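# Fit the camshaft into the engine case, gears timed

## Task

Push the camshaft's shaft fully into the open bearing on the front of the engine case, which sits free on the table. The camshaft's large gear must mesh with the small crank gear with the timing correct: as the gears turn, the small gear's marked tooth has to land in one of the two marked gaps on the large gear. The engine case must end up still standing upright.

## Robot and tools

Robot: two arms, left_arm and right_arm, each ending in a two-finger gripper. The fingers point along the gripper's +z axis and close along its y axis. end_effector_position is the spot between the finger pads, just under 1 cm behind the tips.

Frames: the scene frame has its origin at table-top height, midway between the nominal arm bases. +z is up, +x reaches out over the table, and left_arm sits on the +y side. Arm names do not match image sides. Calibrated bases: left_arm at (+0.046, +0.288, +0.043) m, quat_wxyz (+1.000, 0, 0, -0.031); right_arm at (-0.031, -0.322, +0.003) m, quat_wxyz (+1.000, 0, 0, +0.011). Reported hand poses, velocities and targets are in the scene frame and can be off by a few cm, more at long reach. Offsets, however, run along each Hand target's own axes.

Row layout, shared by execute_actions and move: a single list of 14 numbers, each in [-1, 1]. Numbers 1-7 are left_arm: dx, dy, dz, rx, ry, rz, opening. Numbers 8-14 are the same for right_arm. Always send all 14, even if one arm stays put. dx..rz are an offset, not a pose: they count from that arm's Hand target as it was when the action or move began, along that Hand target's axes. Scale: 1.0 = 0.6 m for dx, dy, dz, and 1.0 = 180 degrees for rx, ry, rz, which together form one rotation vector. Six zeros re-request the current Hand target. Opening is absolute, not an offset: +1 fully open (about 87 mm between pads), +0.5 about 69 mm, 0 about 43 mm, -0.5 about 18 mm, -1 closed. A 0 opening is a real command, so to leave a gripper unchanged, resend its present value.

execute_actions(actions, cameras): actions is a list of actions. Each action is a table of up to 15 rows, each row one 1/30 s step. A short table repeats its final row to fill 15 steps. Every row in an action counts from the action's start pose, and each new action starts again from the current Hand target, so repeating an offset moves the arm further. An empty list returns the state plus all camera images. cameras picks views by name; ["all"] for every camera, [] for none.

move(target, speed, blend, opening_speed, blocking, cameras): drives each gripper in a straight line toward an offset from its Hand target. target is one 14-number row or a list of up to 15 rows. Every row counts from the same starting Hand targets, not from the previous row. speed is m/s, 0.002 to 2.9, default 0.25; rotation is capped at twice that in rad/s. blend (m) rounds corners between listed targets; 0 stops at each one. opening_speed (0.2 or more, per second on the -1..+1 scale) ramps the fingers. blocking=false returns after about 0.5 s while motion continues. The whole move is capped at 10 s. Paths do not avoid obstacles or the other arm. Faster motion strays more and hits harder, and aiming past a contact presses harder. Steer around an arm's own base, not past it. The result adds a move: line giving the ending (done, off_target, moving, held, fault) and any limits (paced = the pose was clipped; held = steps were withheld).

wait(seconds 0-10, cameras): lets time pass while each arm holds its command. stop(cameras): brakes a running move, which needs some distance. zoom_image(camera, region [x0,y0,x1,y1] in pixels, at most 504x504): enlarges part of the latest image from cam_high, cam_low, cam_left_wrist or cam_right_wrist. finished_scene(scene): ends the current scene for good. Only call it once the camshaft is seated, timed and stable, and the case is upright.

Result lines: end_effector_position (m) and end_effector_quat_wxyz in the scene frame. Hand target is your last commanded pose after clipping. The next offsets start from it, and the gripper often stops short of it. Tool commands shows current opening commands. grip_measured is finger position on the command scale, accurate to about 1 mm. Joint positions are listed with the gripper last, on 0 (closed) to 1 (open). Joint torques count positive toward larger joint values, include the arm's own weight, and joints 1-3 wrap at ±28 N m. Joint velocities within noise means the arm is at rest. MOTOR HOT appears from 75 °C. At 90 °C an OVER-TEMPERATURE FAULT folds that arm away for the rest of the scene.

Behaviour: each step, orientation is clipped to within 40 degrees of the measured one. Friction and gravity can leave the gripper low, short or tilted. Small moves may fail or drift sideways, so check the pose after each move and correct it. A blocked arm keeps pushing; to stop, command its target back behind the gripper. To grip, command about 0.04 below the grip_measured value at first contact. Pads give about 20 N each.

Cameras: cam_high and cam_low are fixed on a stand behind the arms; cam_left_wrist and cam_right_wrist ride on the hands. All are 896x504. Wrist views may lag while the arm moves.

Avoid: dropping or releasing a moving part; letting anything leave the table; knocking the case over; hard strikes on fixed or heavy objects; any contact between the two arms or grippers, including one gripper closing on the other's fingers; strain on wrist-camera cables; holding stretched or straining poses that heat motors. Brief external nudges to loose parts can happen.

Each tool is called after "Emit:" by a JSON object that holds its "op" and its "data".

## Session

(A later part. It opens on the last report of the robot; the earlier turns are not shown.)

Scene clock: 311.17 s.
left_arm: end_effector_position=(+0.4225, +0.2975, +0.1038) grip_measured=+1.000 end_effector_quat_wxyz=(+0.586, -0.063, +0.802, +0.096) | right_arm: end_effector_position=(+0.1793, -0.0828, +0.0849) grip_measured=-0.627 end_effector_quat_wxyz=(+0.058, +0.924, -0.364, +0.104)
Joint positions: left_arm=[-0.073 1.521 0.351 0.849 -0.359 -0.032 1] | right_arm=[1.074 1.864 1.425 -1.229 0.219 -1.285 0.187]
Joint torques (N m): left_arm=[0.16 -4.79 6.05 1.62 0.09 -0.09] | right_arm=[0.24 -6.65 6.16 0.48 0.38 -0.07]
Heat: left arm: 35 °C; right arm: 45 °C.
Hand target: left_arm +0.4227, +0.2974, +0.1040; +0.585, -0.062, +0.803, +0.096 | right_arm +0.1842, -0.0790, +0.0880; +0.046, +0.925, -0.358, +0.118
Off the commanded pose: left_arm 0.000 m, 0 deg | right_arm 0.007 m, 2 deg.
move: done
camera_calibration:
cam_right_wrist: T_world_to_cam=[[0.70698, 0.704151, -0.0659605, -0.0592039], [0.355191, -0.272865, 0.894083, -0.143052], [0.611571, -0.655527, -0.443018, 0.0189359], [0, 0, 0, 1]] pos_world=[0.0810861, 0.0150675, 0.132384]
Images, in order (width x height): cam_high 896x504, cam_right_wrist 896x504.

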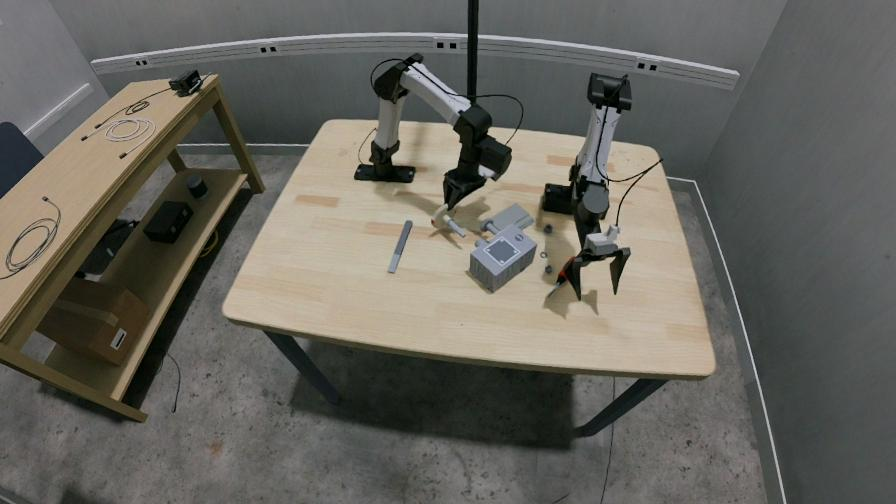

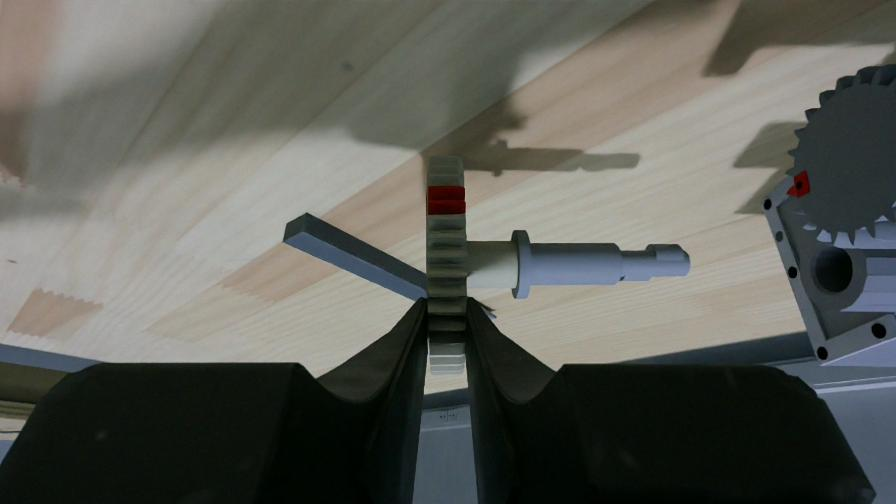

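Emit:
{"op": "move", "data": {"target": [0,0,0,0,0,0,1,0,0,0,0.013,0,0,-0.75], "cameras": ["cam_right_wrist","cam_high"]}}

Emit:
{"op": "zoom_image", "data": {"camera": "cam_high", "region": [420, 180, 540, 290]}}

Emit:
{"op": "zoom_image", "data": {"camera": "cam_right_wrist", "region": [500, 100, 896, 400]}}

Scene clock: 352.80 s.
left_arm: end_effector_position=(+0.4225, +0.2975, +0.1038) grip_measured=+1.000 end_effector_quat_wxyz=(+0.586, -0.063, +0.802, +0.096) | right_arm: end_effector_position=(+0.1790, -0.0841, +0.0764) grip_measured=-0.627 end_effector_quat_wxyz=(+0.054, +0.925, -0.361, +0.110)
Joint positions: left_arm=[-0.073 1.521 0.351 0.849 -0.359 -0.032 1] | right_arm=[1.079 1.856 1.378 -1.18 0.229 -1.288 0.187]
Joint torques (N m): left_arm=[0.16 -4.89 6.01 1.65 0.11 -0.08] | right_arm=[0.35 -8.9 6.11 0.49 0.4 -0.08]
Motor temperatures (°C): left_arm=[22 33 31 36 22 22 22] | right_arm=[23 34 43 32 23 24 25]
Heat: left arm: 36 °C; right arm: 43 °C.
Hand target: left_arm +0.4227, +0.2974, +0.1040; +0.585, -0.062, +0.803, +0.096 | right_arm +0.1842, -0.0790, +0.0880; +0.027, +0.926, -0.356, +0.125
Off the commanded pose: left_arm 0.000 m, 0 deg | right_arm 0.014 m, 4 deg.
move: off_target (right_arm)
camera_calibration:
cam_right_wrist: T_world_to_cam=[[0.70121, 0.710858, -0.0546293, -0.0578118], [0.34622, -0.272533, 0.897696, -0.134281], [0.623246, -0.648387, -0.437216, 0.0126047], [0, 0, 0, 1]] pos_world=[0.0791731, 0.0126727, 0.122896]
Images, in order (width x height): cam_high 896x504, cam_right_wrist 896x504.

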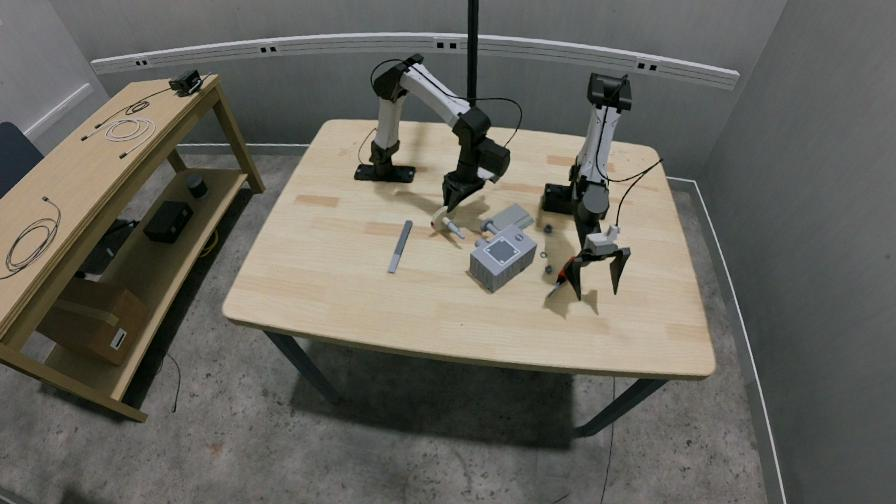

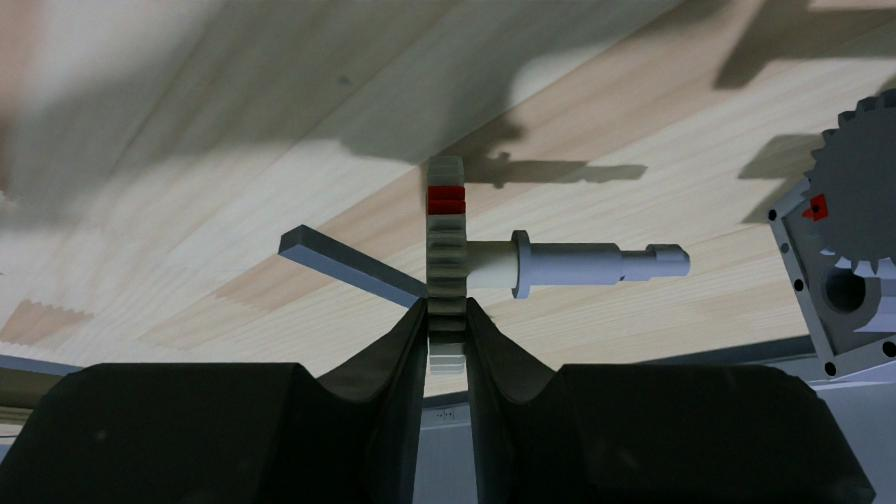

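Scaled by 4.200 from the camera's 896x504 image, which has a finer 1280x720 frame.

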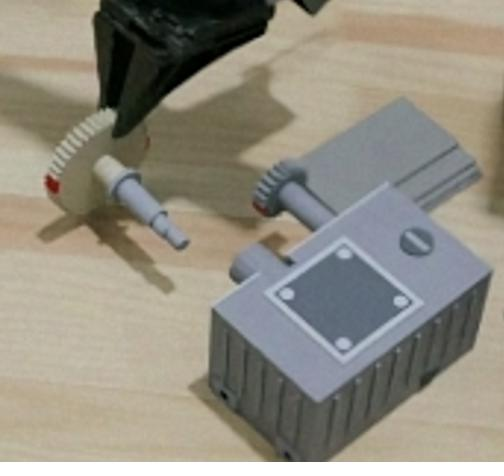

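Scaled by 1.273 from the camera's 896x504 image, which has a finer 1280x720 frame.

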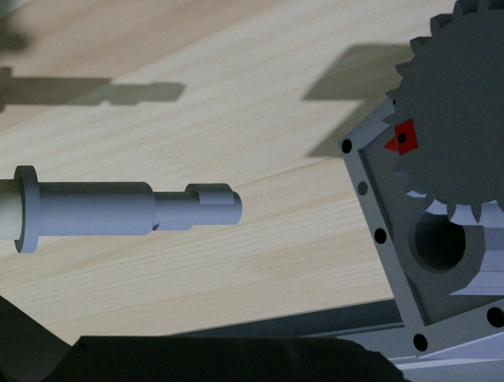

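Emit:
{"op": "zoom_image", "data": {"camera": "cam_high", "region": [430, 200, 500, 256]}}

Scaled by 7.200 from the camera's 896x504 image, which has a finer 1280x720 frame.

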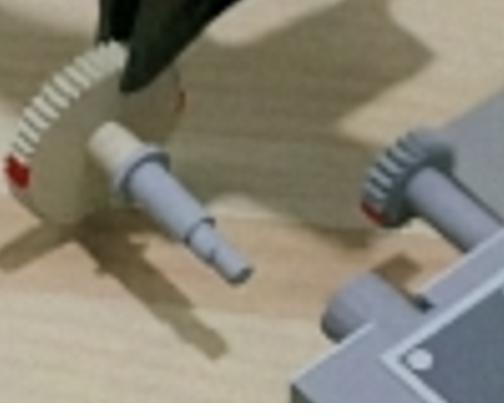

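Emit:
{"op": "wait", "data": {"seconds": 0, "cameras": ["cam_low","cam_high","cam_right_wrist"]}}

Emit:
{"op": "zoom_image", "data": {"camera": "cam_low", "region": [280, 200, 480, 320]}}

Scene clock: 456.90 s.
left_arm: end_effector_position=(+0.4225, +0.2975, +0.1038) grip_measured=+1.000 end_effector_quat_wxyz=(+0.586, -0.063, +0.802, +0.096) | right_arm: end_effector_position=(+0.1790, -0.0840, +0.0764) grip_measured=-0.627 end_effector_quat_wxyz=(+0.054, +0.925, -0.361, +0.110)
Joint positions: left_arm=[-0.073 1.521 0.351 0.849 -0.359 -0.032 1] | right_arm=[1.079 1.856 1.378 -1.18 0.229 -1.288 0.187]
Joint torques (N m): left_arm=[0.05 -4.79 5.98 1.66 0.08 -0.07] | right_arm=[0.34 -8.91 6.11 0.5 0.4 -0.07]
Motor temperatures (°C): left_arm=[22 33 31 37 22 22 22] | right_arm=[23 43 44 30 23 24 25]
Heat: left arm: 37 °C; right arm: 44 °C.
Hand target: left_arm +0.4227, +0.2974, +0.1040; +0.585, -0.062, +0.803, +0.096 | right_arm +0.1842, -0.0790, +0.0880; +0.027, +0.926, -0.356, +0.125
Tool commands: left_gripper/opening=+1.0 right_gripper/opening=-0.75
Off the commanded pose: left_arm 0.000 m, 0 deg | right_arm 0.014 m, 4 deg.
camera_calibration:
cam_right_wrist: T_world_to_cam=[[0.701262, 0.71083, -0.0543421, -0.0579917], [0.346101, -0.272817, 0.897655, -0.13427], [0.623255, -0.648299, -0.437335, 0.0126199], [0, 0, 0, 1]] pos_world=[0.079273, 0.0127724, 0.122896]
Images, in order (width x height): cam_high 896x504, cam_low 896x504, cam_right_wrist 896x504.

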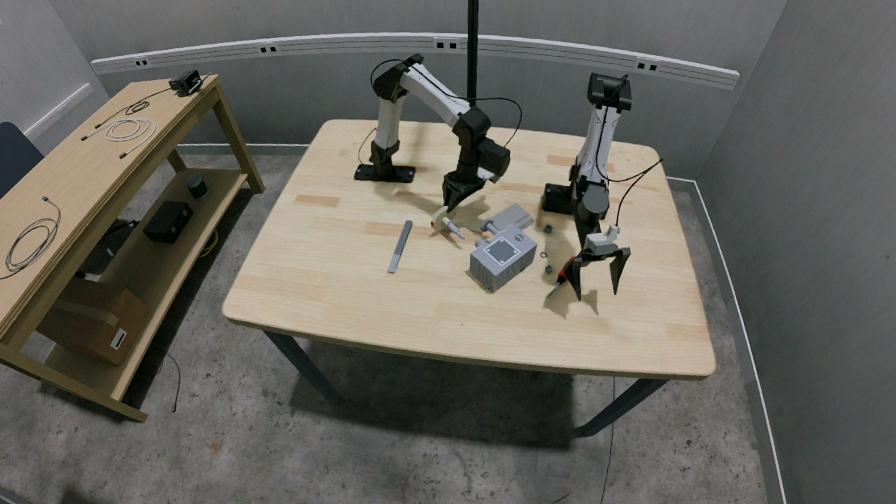

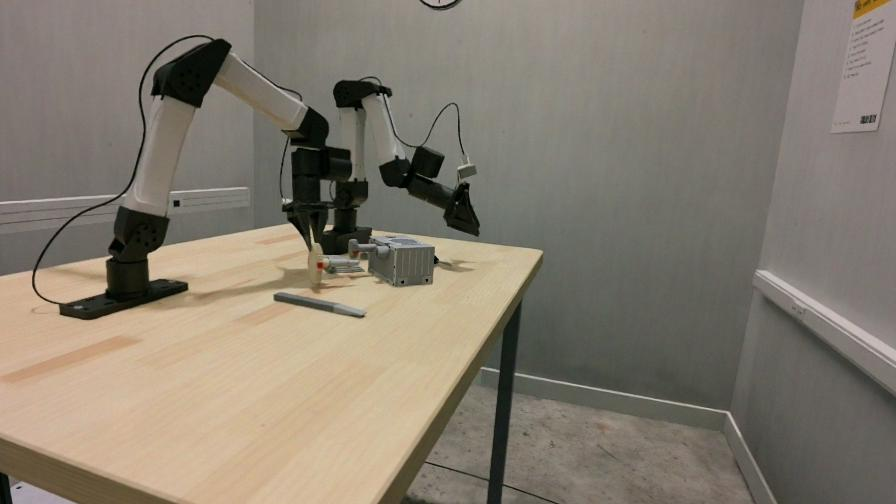

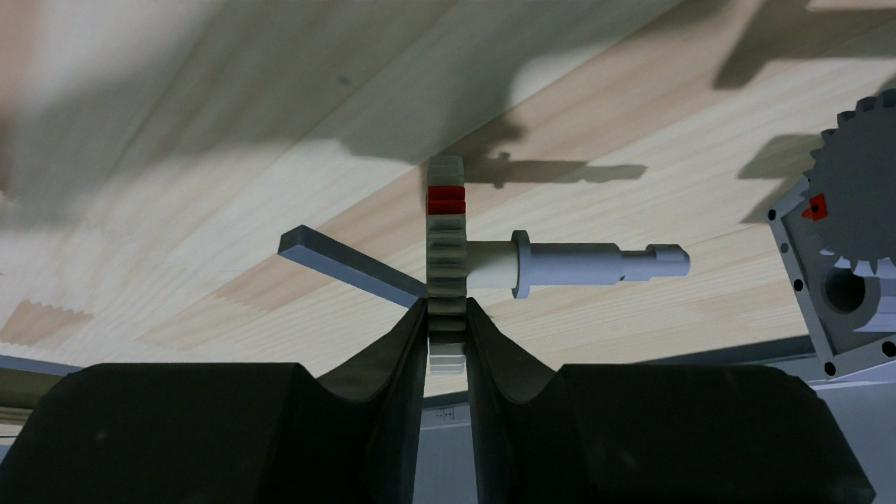

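Scaled by 2.520 from the camera's 896x504 image, which has a finer 1280x720 frame.

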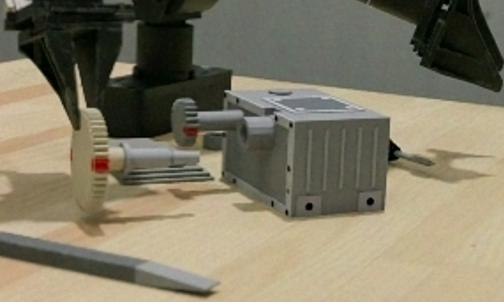

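Emit:
{"op": "move", "data": {"target": [0,0,0,0,0,0,1,-0.003,0,-0.0215,0.006,0,0,-0.75], "cameras": ["cam_right_wrist","cam_high","cam_low"], "speed": 0.08}}

Emit:
{"op": "zoom_image", "data": {"camera": "cam_high", "region": [430, 200, 500, 256]}}

Emit:
{"op": "zoom_image", "data": {"camera": "cam_low", "region": [290, 220, 420, 300]}}

Scene clock: 479.20 s.
left_arm: end_effector_position=(+0.4225, +0.2975, +0.1038) grip_measured=+1.000 end_effector_quat_wxyz=(+0.586, -0.063, +0.802, +0.096) | right_arm: end_effector_position=(+0.1757, -0.0798, +0.0831) grip_measured=-0.627 end_effector_quat_wxyz=(+0.042, +0.928, -0.353, +0.113)
Joint positions: left_arm=[-0.073 1.521 0.351 0.849 -0.359 -0.032 1] | right_arm=[1.097 1.834 1.378 -1.18 0.233 -1.288 0.187]
Joint torques (N m): left_arm=[0.12 -4.86 6 1.61 0.09 -0.11] | right_arm=[0.32 -8.73 8.06 0.24 0.41 0.07]
Heat: left arm: 37 °C; right arm: 43 °C.
Hand target: left_arm +0.4227, +0.2974, +0.1040; +0.585, -0.062, +0.803, +0.096 | right_arm +0.1801, -0.0760, +0.1000; +0.019, +0.926, -0.354, +0.129
Off the commanded pose: left_arm 0.000 m, 0 deg | right_arm 0.018 m, 3 deg.
move: off_target (right_arm)
camera_calibration:
cam_right_wrist: T_world_to_cam=[[0.688692, 0.724349, -0.0319764, -0.0568423], [0.338984, -0.282685, 0.897318, -0.137472], [0.640932, -0.628815, -0.440225, 0.0190193], [0, 0, 0, 1]] pos_world=[0.0735576, 0.014272, 0.129911]
Images, in order (width x height): cam_high 896x504, cam_low 896x504, cam_right_wrist 896x504.

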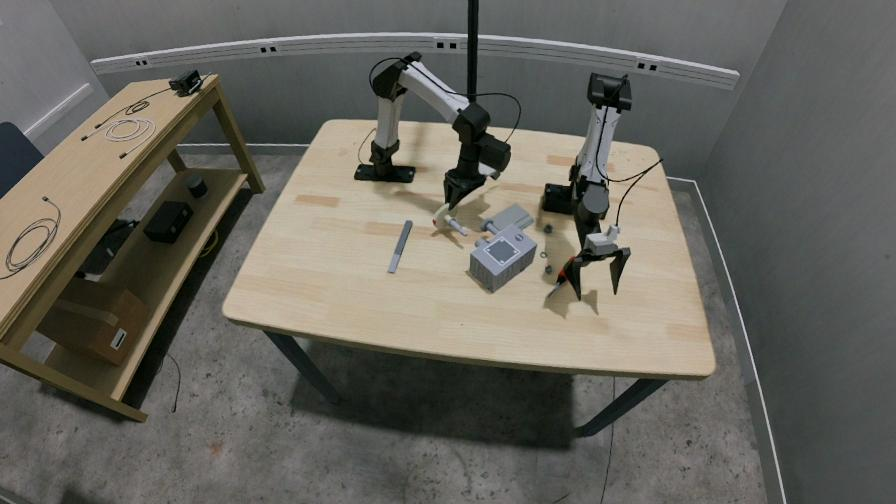

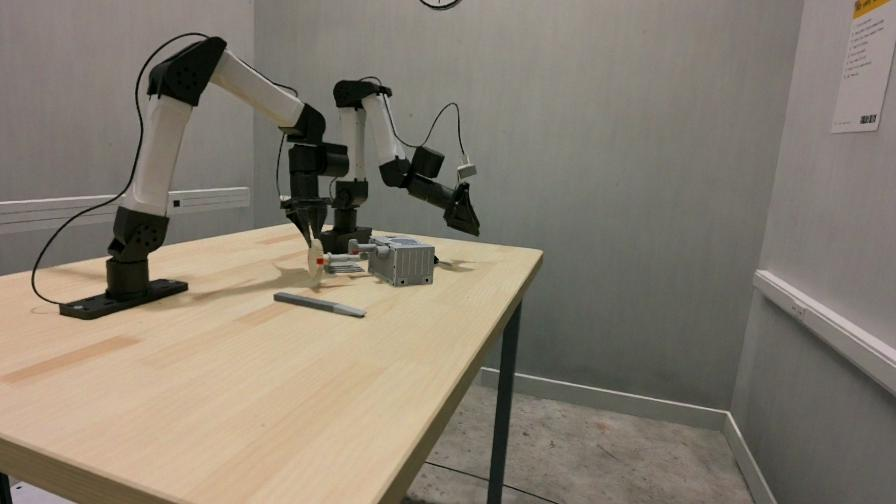

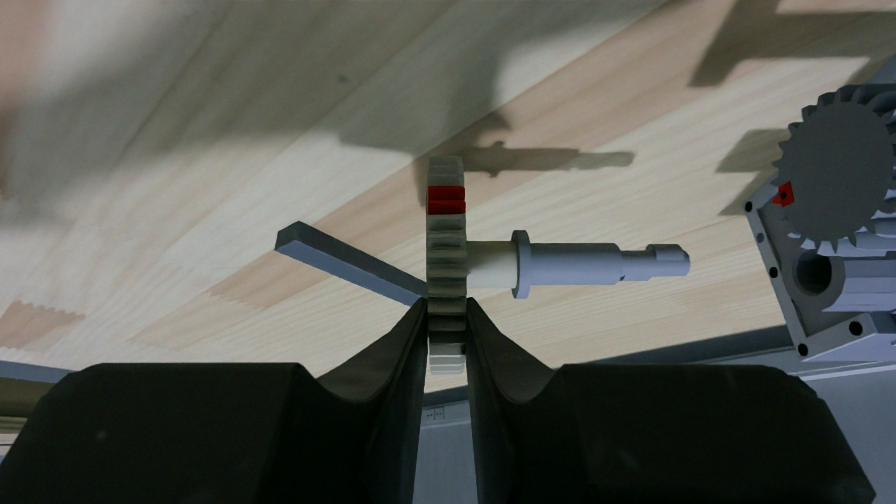

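Scaled by 7.200 from the camera's 896x504 image, which has a finer 1280x720 frame.

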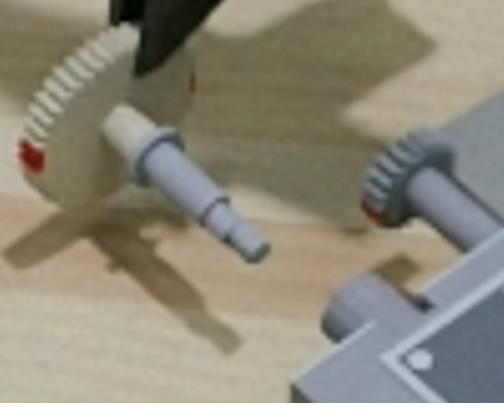

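Scaled by 3.877 from the camera's 896x504 image, which has a finer 1280x720 frame.

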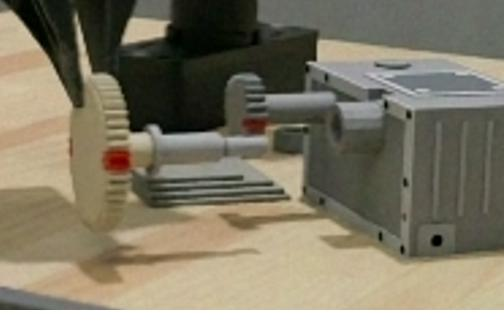

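Emit:
{"op": "move", "data": {"target": [0,0,0,0,0,0,1,-0.004,-0.025,-0.0115,0,0,0,-0.75], "cameras": ["cam_right_wrist","cam_high","cam_low"], "speed": 0.08}}

Emit:
{"op": "zoom_image", "data": {"camera": "cam_high", "region": [430, 200, 500, 256]}}

Emit:
{"op": "zoom_image", "data": {"camera": "cam_low", "region": [290, 220, 420, 300]}}

Scene clock: 492.40 s.
left_arm: end_effector_position=(+0.4225, +0.2975, +0.1038) grip_measured=+1.000 end_effector_quat_wxyz=(+0.586, -0.063, +0.802, +0.096) | right_arm: end_effector_position=(+0.1822, -0.0669, +0.0957) grip_measured=-0.627 end_effector_quat_wxyz=(+0.028, +0.927, -0.355, +0.115)
Joint positions: left_arm=[-0.073 1.521 0.351 0.849 -0.359 -0.032 1] | right_arm=[1.097 1.855 1.458 -1.211 0.235 -1.288 0.187]
Joint torques (N m): left_arm=[0.16 -4.7 5.96 1.66 0.11 -0.04] | right_arm=[0.29 -6.37 9.72 0.19 0.39 0.06]
Heat: left arm: 37 °C; right arm: 45 °C.
Hand target: left_arm +0.4227, +0.2974, +0.1040; +0.585, -0.062, +0.803, +0.096 | right_arm +0.1868, -0.0623, +0.1070; +0.019, +0.926, -0.354, +0.129
Off the commanded pose: left_arm 0.000 m, 0 deg | right_arm 0.013 m, 2 deg.
move: off_target (right_arm)
camera_calibration:
cam_right_wrist: T_world_to_cam=[[0.688942, 0.724799, -0.00509303, -0.0728829], [0.327112, -0.304644, 0.894533, -0.146441], [0.646805, -0.617947, -0.446972, 0.0288639], [0, 0, 0, 1]] pos_world=[0.0794454, 0.0260495, 0.143526]
Images, in order (width x height): cam_high 896x504, cam_low 896x504, cam_right_wrist 896x504.

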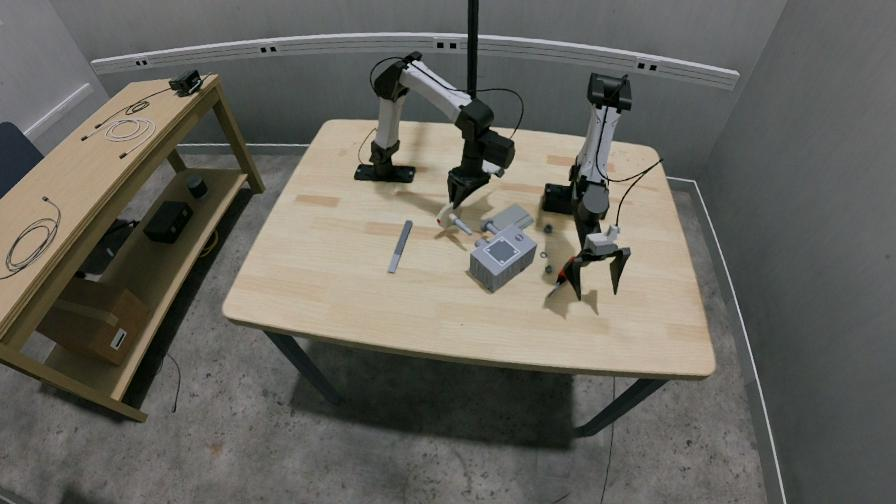

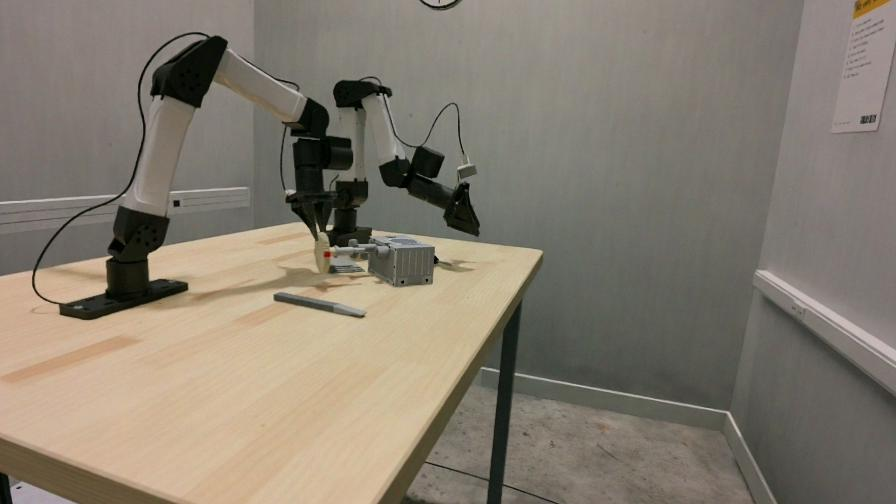

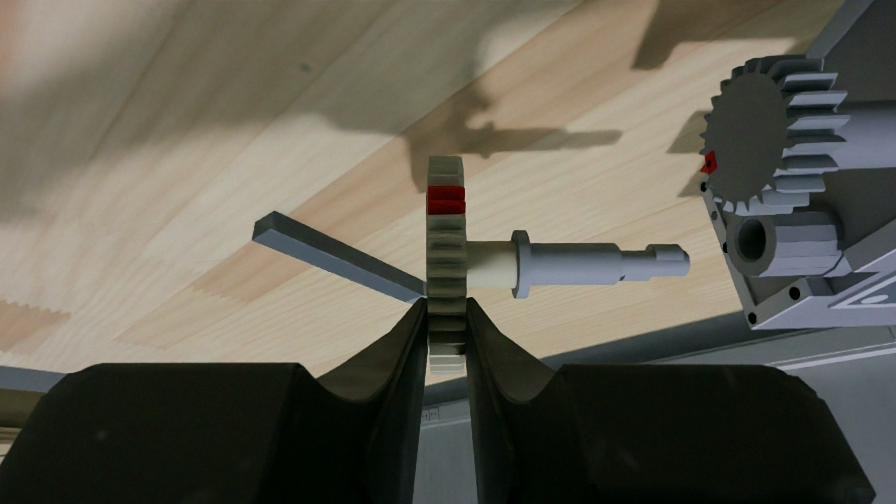

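Scaled by 7.200 from the camera's 896x504 image, which has a finer 1280x720 frame.

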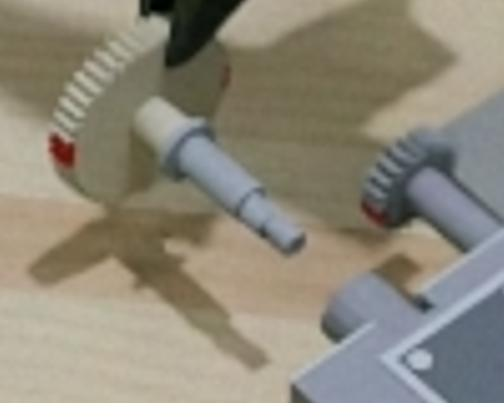

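Scaled by 3.877 from the camera's 896x504 image, which has a finer 1280x720 frame.

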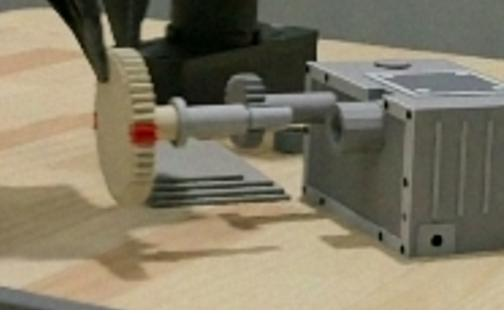

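Emit:
{"op": "move", "data": {"target": [0,0,0,0,0,0,1,-0.001,-0.012,0.006,-0.008,0,0,-0.75], "cameras": ["cam_right_wrist","cam_high","cam_low"], "speed": 0.08}}

Emit:
{"op": "zoom_image", "data": {"camera": "cam_high", "region": [430, 200, 500, 256]}}

Emit:
{"op": "zoom_image", "data": {"camera": "cam_low", "region": [290, 220, 420, 300]}}

Scene clock: 506.50 s.
left_arm: end_effector_position=(+0.4225, +0.2975, +0.1038) grip_measured=+1.000 end_effector_quat_wxyz=(+0.586, -0.063, +0.802, +0.096) | right_arm: end_effector_position=(+0.1856, -0.0600, +0.0927) grip_measured=-0.627 end_effector_quat_wxyz=(+0.039, +0.928, -0.354, +0.114)
Joint positions: left_arm=[-0.073 1.521 0.351 0.849 -0.359 -0.032 1] | right_arm=[1.097 1.906 1.512 -1.236 0.235 -1.288 0.187]
Joint torques (N m): left_arm=[0.14 -4.82 6.01 1.62 0.06 -0.13] | right_arm=[-0.5 -6.68 9.81 0.11 0.32 0.02]
Heat: left arm: 37 °C; right arm: 46 °C.
Hand target: left_arm +0.4227, +0.2974, +0.1040; +0.585, -0.062, +0.803, +0.096 | right_arm +0.1919, -0.0570, +0.1037; +0.030, +0.926, -0.356, +0.124
Off the commanded pose: left_arm 0.000 m, 0 deg | right_arm 0.013 m, 2 deg.
move: off_target (right_arm)
camera_calibration:
cam_right_wrist: T_world_to_cam=[[0.688746, 0.724517, -0.0265559, -0.0781716], [0.335981, -0.286506, 0.897235, -0.143536], [0.642453, -0.626889, -0.440754, 0.0292802], [0, 0, 0, 1]] pos_world=[0.0832545, 0.0338681, 0.139615]
Images, in order (width x height): cam_high 896x504, cam_low 896x504, cam_right_wrist 896x504.

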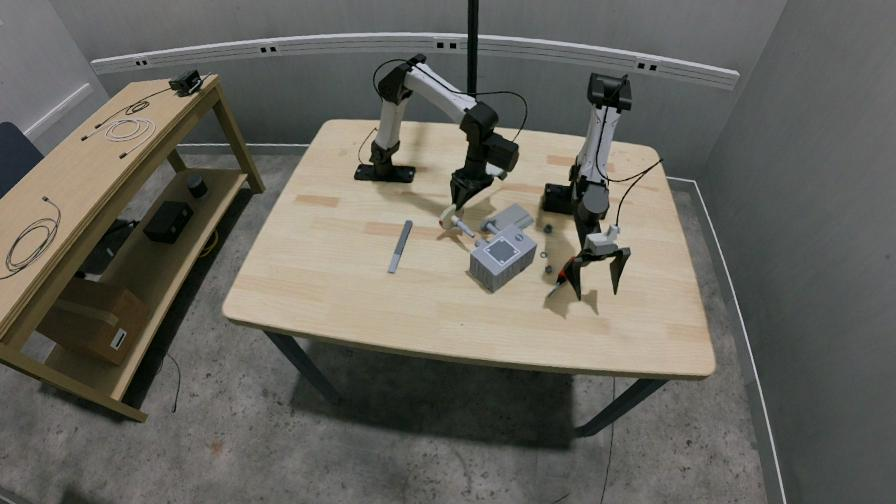

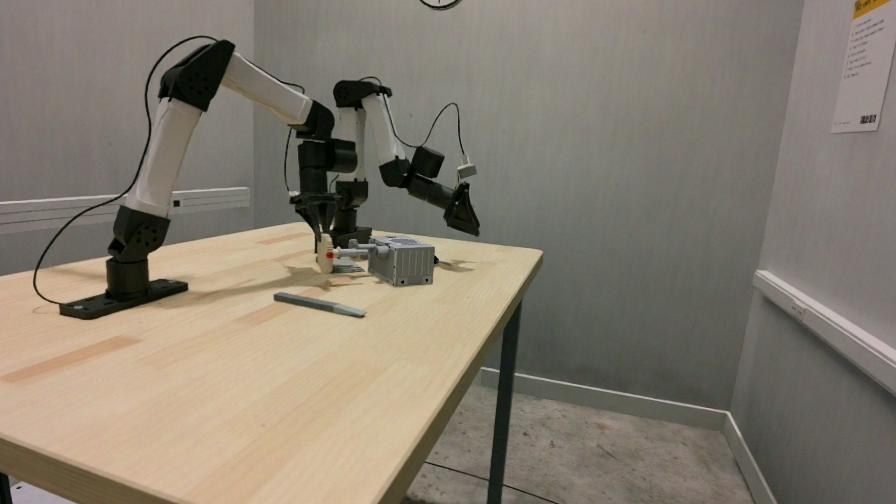

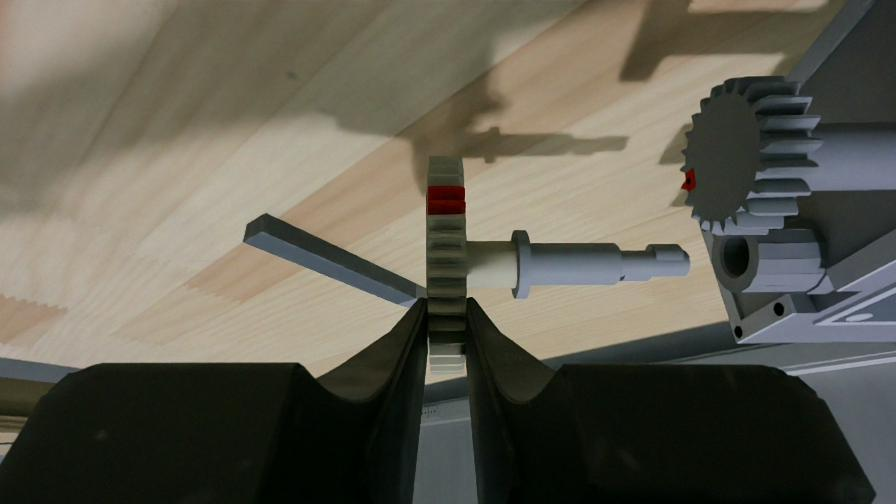

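Scaled by 7.200 from the camera's 896x504 image, which has a finer 1280x720 frame.

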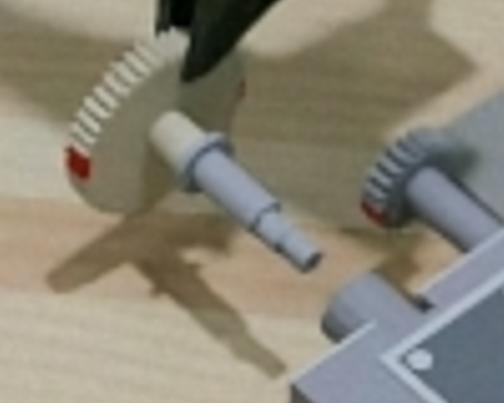

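Scaled by 3.877 from the camera's 896x504 image, which has a finer 1280x720 frame.

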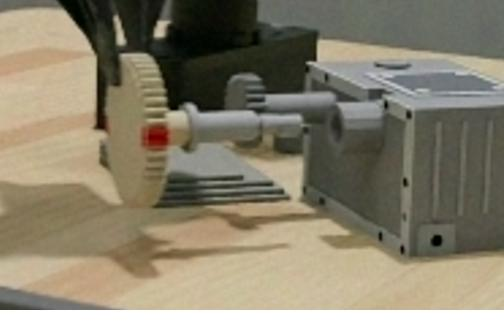

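Emit:
{"op": "move", "data": {"target": [0,0,0,0,0,0,1,0,-0.022,0.002,0,0,0,-0.75], "cameras": ["cam_right_wrist","cam_high","cam_low"], "speed": 0.06}}

Emit:
{"op": "zoom_image", "data": {"camera": "cam_high", "region": [430, 200, 500, 256]}}

Emit:
{"op": "zoom_image", "data": {"camera": "cam_right_wrist", "region": [560, 120, 860, 360]}}

Scene clock: 517.30 s.
left_arm: end_effector_position=(+0.4225, +0.2975, +0.1038) grip_measured=+1.000 end_effector_quat_wxyz=(+0.586, -0.063, +0.802, +0.096) | right_arm: end_effector_position=(+0.1933, -0.0498, +0.0918) grip_measured=-0.627 end_effector_quat_wxyz=(+0.039, +0.927, -0.356, +0.114)
Joint positions: left_arm=[-0.073 1.521 0.351 0.849 -0.359 -0.032 1] | right_arm=[1.089 1.954 1.575 -1.248 0.235 -1.291 0.187]
Joint torques (N m): left_arm=[0.27 -5.01 6 1.65 0.09 -0.12] | right_arm=[-0.76 -7.01 9.81 0.13 0.33 -0.07]
Heat: left arm: 37 °C; right arm: 46 °C.
Hand target: left_arm +0.4227, +0.2974, +0.1040; +0.585, -0.062, +0.803, +0.096 | right_arm +0.2010, -0.0474, +0.1030; +0.030, +0.926, -0.356, +0.124
Off the commanded pose: left_arm 0.000 m, 0 deg | right_arm 0.014 m, 2 deg.
move: off_target (right_arm)
camera_calibration:
cam_right_wrist: T_world_to_cam=[[0.692404, 0.721082, -0.0248748, -0.0920036], [0.333884, -0.289662, 0.897005, -0.142146], [0.639608, -0.629395, -0.44132, 0.0308143], [0, 0, 0, 1]] pos_world=[0.0914547, 0.0445623, 0.138816]
Images, in order (width x height): cam_high 896x504, cam_low 896x504, cam_right_wrist 896x504.

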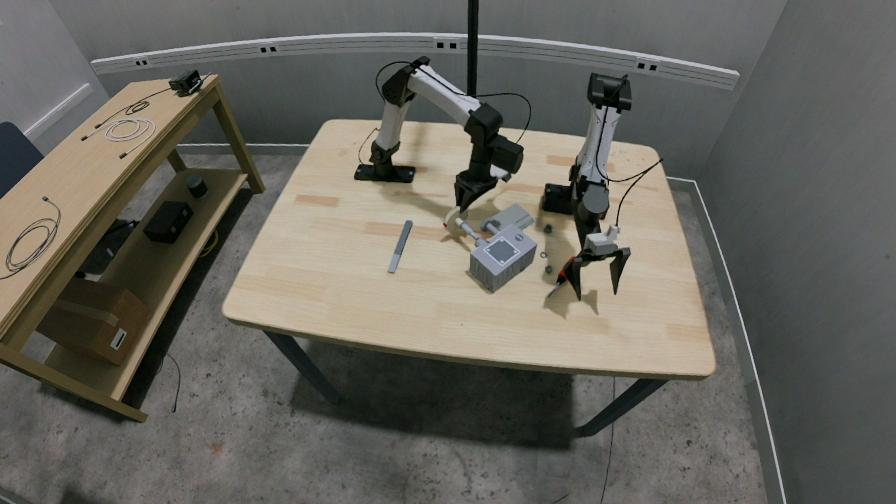

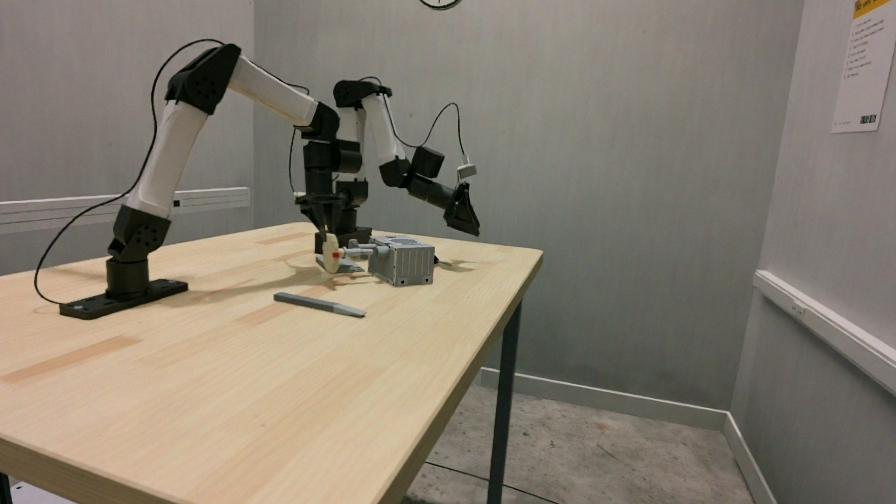

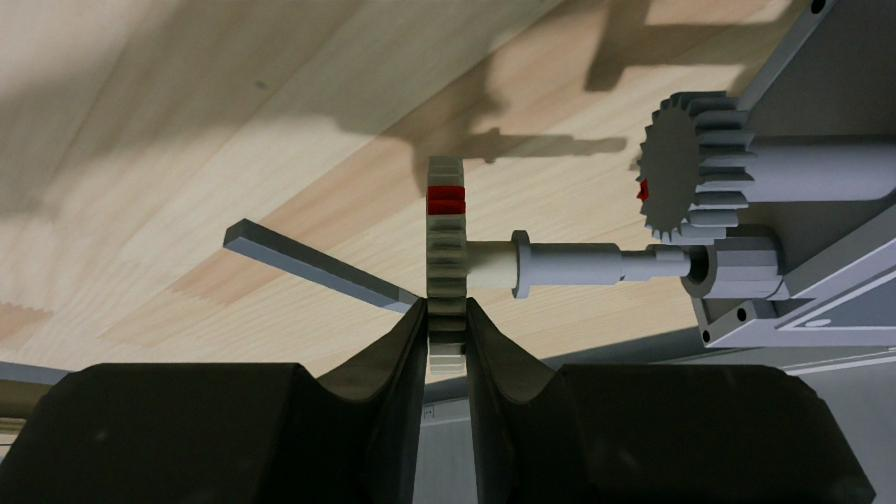

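Scaled by 7.200 from the camera's 896x504 image, which has a finer 1280x720 frame.

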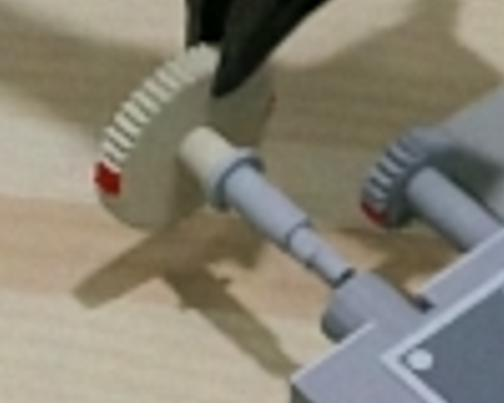

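Scaled by 1.680 from the camera's 896x504 image, which has a finer 1280x720 frame.

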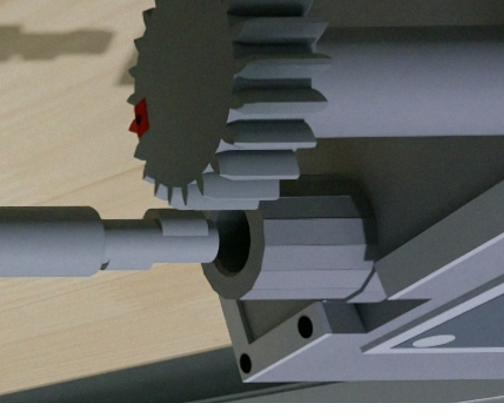

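Emit:
{"op": "move", "data": {"target": [0,0,0,0,0,0,1,0,-0.025,0,0,0,0,-0.75], "cameras": ["cam_right_wrist","cam_high"], "speed": 0.05}}

Emit:
{"op": "zoom_image", "data": {"camera": "cam_right_wrist", "region": [560, 120, 860, 360]}}

Scene clock: 523.67 s.
left_arm: end_effector_position=(+0.4225, +0.2975, +0.1038) grip_measured=+1.000 end_effector_quat_wxyz=(+0.586, -0.063, +0.802, +0.096) | right_arm: end_effector_position=(+0.2023, -0.0409, +0.0925) grip_measured=-0.627 end_effector_quat_wxyz=(+0.045, +0.927, -0.356, +0.113)
Joint positions: left_arm=[-0.073 1.521 0.351 0.849 -0.359 -0.032 1] | right_arm=[1.078 2.012 1.658 -1.284 0.235 -1.301 0.187]
Joint torques (N m): left_arm=[0.13 -4.64 6.08 1.66 0.05 -0.11] | right_arm=[-0.68 -7.43 9.74 0.24 0.33 -0.08]
Heat: left arm: 37 °C; right arm: 47 °C.
Hand target: left_arm +0.4227, +0.2974, +0.1040; +0.585, -0.062, +0.803, +0.096 | right_arm +0.2110, -0.0362, +0.1035; +0.030, +0.926, -0.356, +0.124
Off the commanded pose: left_arm 0.000 m, 0 deg | right_arm 0.015 m, 2 deg.
move: off_target (right_arm)
camera_calibration:
cam_right_wrist: T_world_to_cam=[[0.693264, 0.719748, -0.0367246, -0.103662], [0.338919, -0.280628, 0.897988, -0.143894], [0.636019, -0.634989, -0.438485, 0.0312459], [0, 0, 0, 1]] pos_world=[0.10076, 0.0540708, 0.139109]
Images, in order (width x height): cam_high 896x504, cam_right_wrist 896x504.

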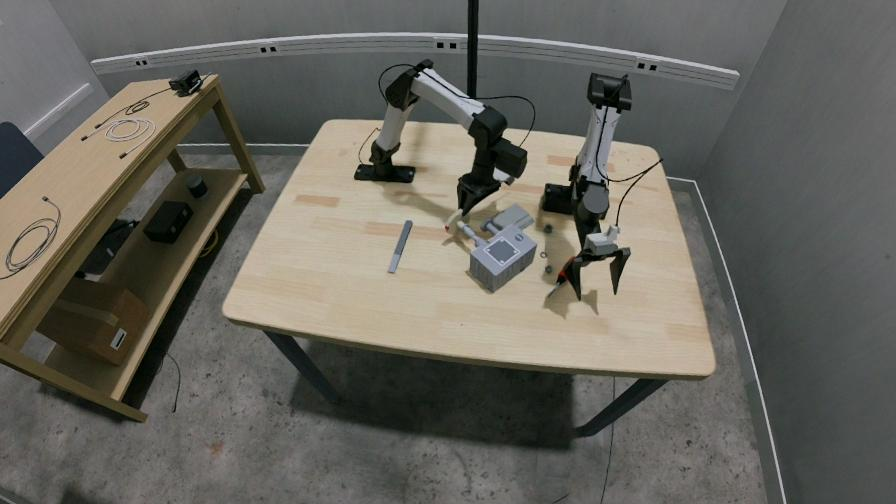

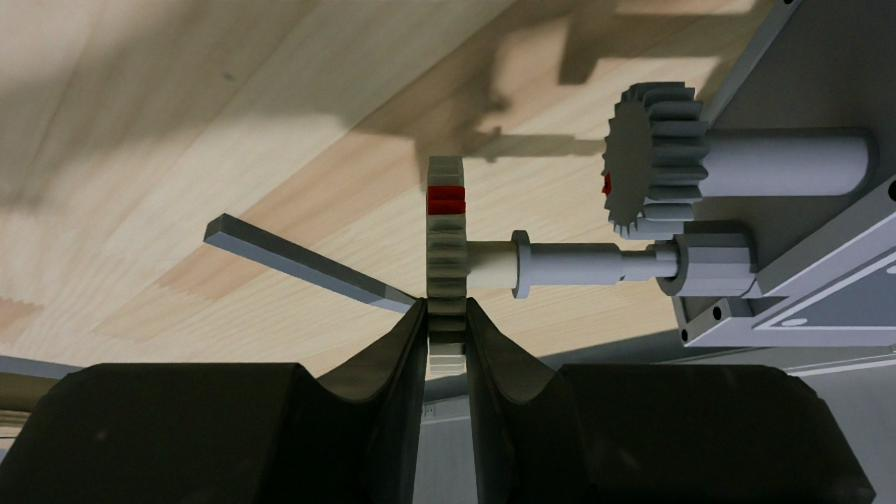

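Scaled by 1.680 from the camera's 896x504 image, which has a finer 1280x720 frame.

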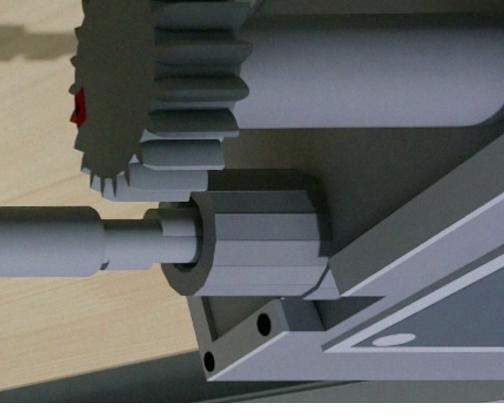

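Emit:
{"op": "move", "data": {"target": [0,0,0,0,0,0,1,0,-0.035,0,0.002,0,0,-0.75], "cameras": ["cam_right_wrist"], "speed": 0.05}}

Emit:
{"op": "zoom_image", "data": {"camera": "cam_right_wrist", "region": [500, 120, 800, 360]}}

Scene clock: 533.27 s.
left_arm: end_effector_position=(+0.4225, +0.2975, +0.1038) grip_measured=+1.000 end_effector_quat_wxyz=(+0.586, -0.063, +0.802, +0.096) | right_arm: end_effector_position=(+0.2164, -0.0243, +0.0918) grip_measured=-0.627 end_effector_quat_wxyz=(+0.040, +0.926, -0.357, +0.113)
Joint positions: left_arm=[-0.073 1.521 0.351 0.849 -0.359 -0.032 1] | right_arm=[1.065 2.088 1.771 -1.308 0.235 -1.314 0.187]
Joint torques (N m): left_arm=[0.12 -4.81 5.94 1.65 0.02 -0.1] | right_arm=[-0.64 -7.95 10.06 0.2 0.35 -0.07]
Heat: left arm: 37 °C; right arm: 48 °C.
Hand target: left_arm +0.4227, +0.2974, +0.1040; +0.585, -0.062, +0.803, +0.096 | right_arm +0.2250, -0.0205, +0.1042; +0.027, +0.926, -0.356, +0.125
Off the commanded pose: left_arm 0.000 m, 0 deg | right_arm 0.016 m, 2 deg.
move: off_target (right_arm)
camera_calibration:
cam_right_wrist: T_world_to_cam=[[0.693381, 0.720015, -0.028286, -0.12616], [0.335795, -0.288144, 0.89678, -0.142892], [0.637545, -0.631309, -0.441571, 0.0324717], [0, 0, 0, 1]] pos_world=[0.114757, 0.0701631, 0.138913]
Images, in order (width x height): cam_right_wrist 896x504.

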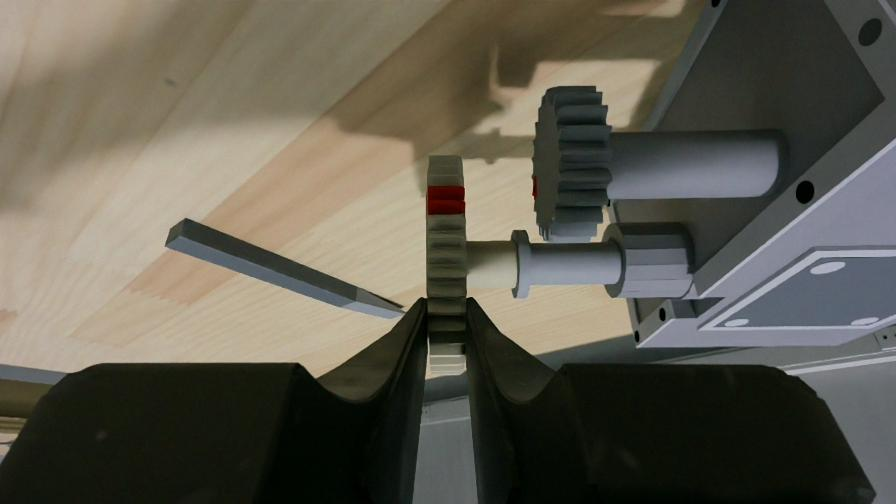

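Scaled by 1.680 from the camera's 896x504 image, which has a finer 1280x720 frame.

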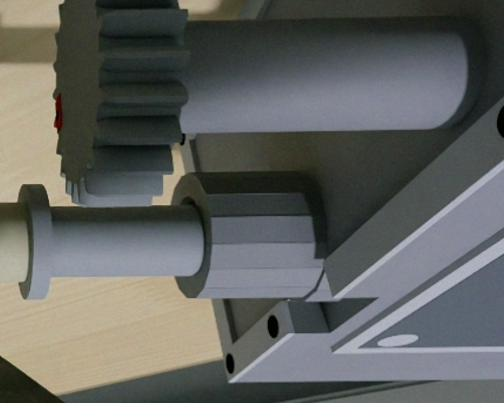

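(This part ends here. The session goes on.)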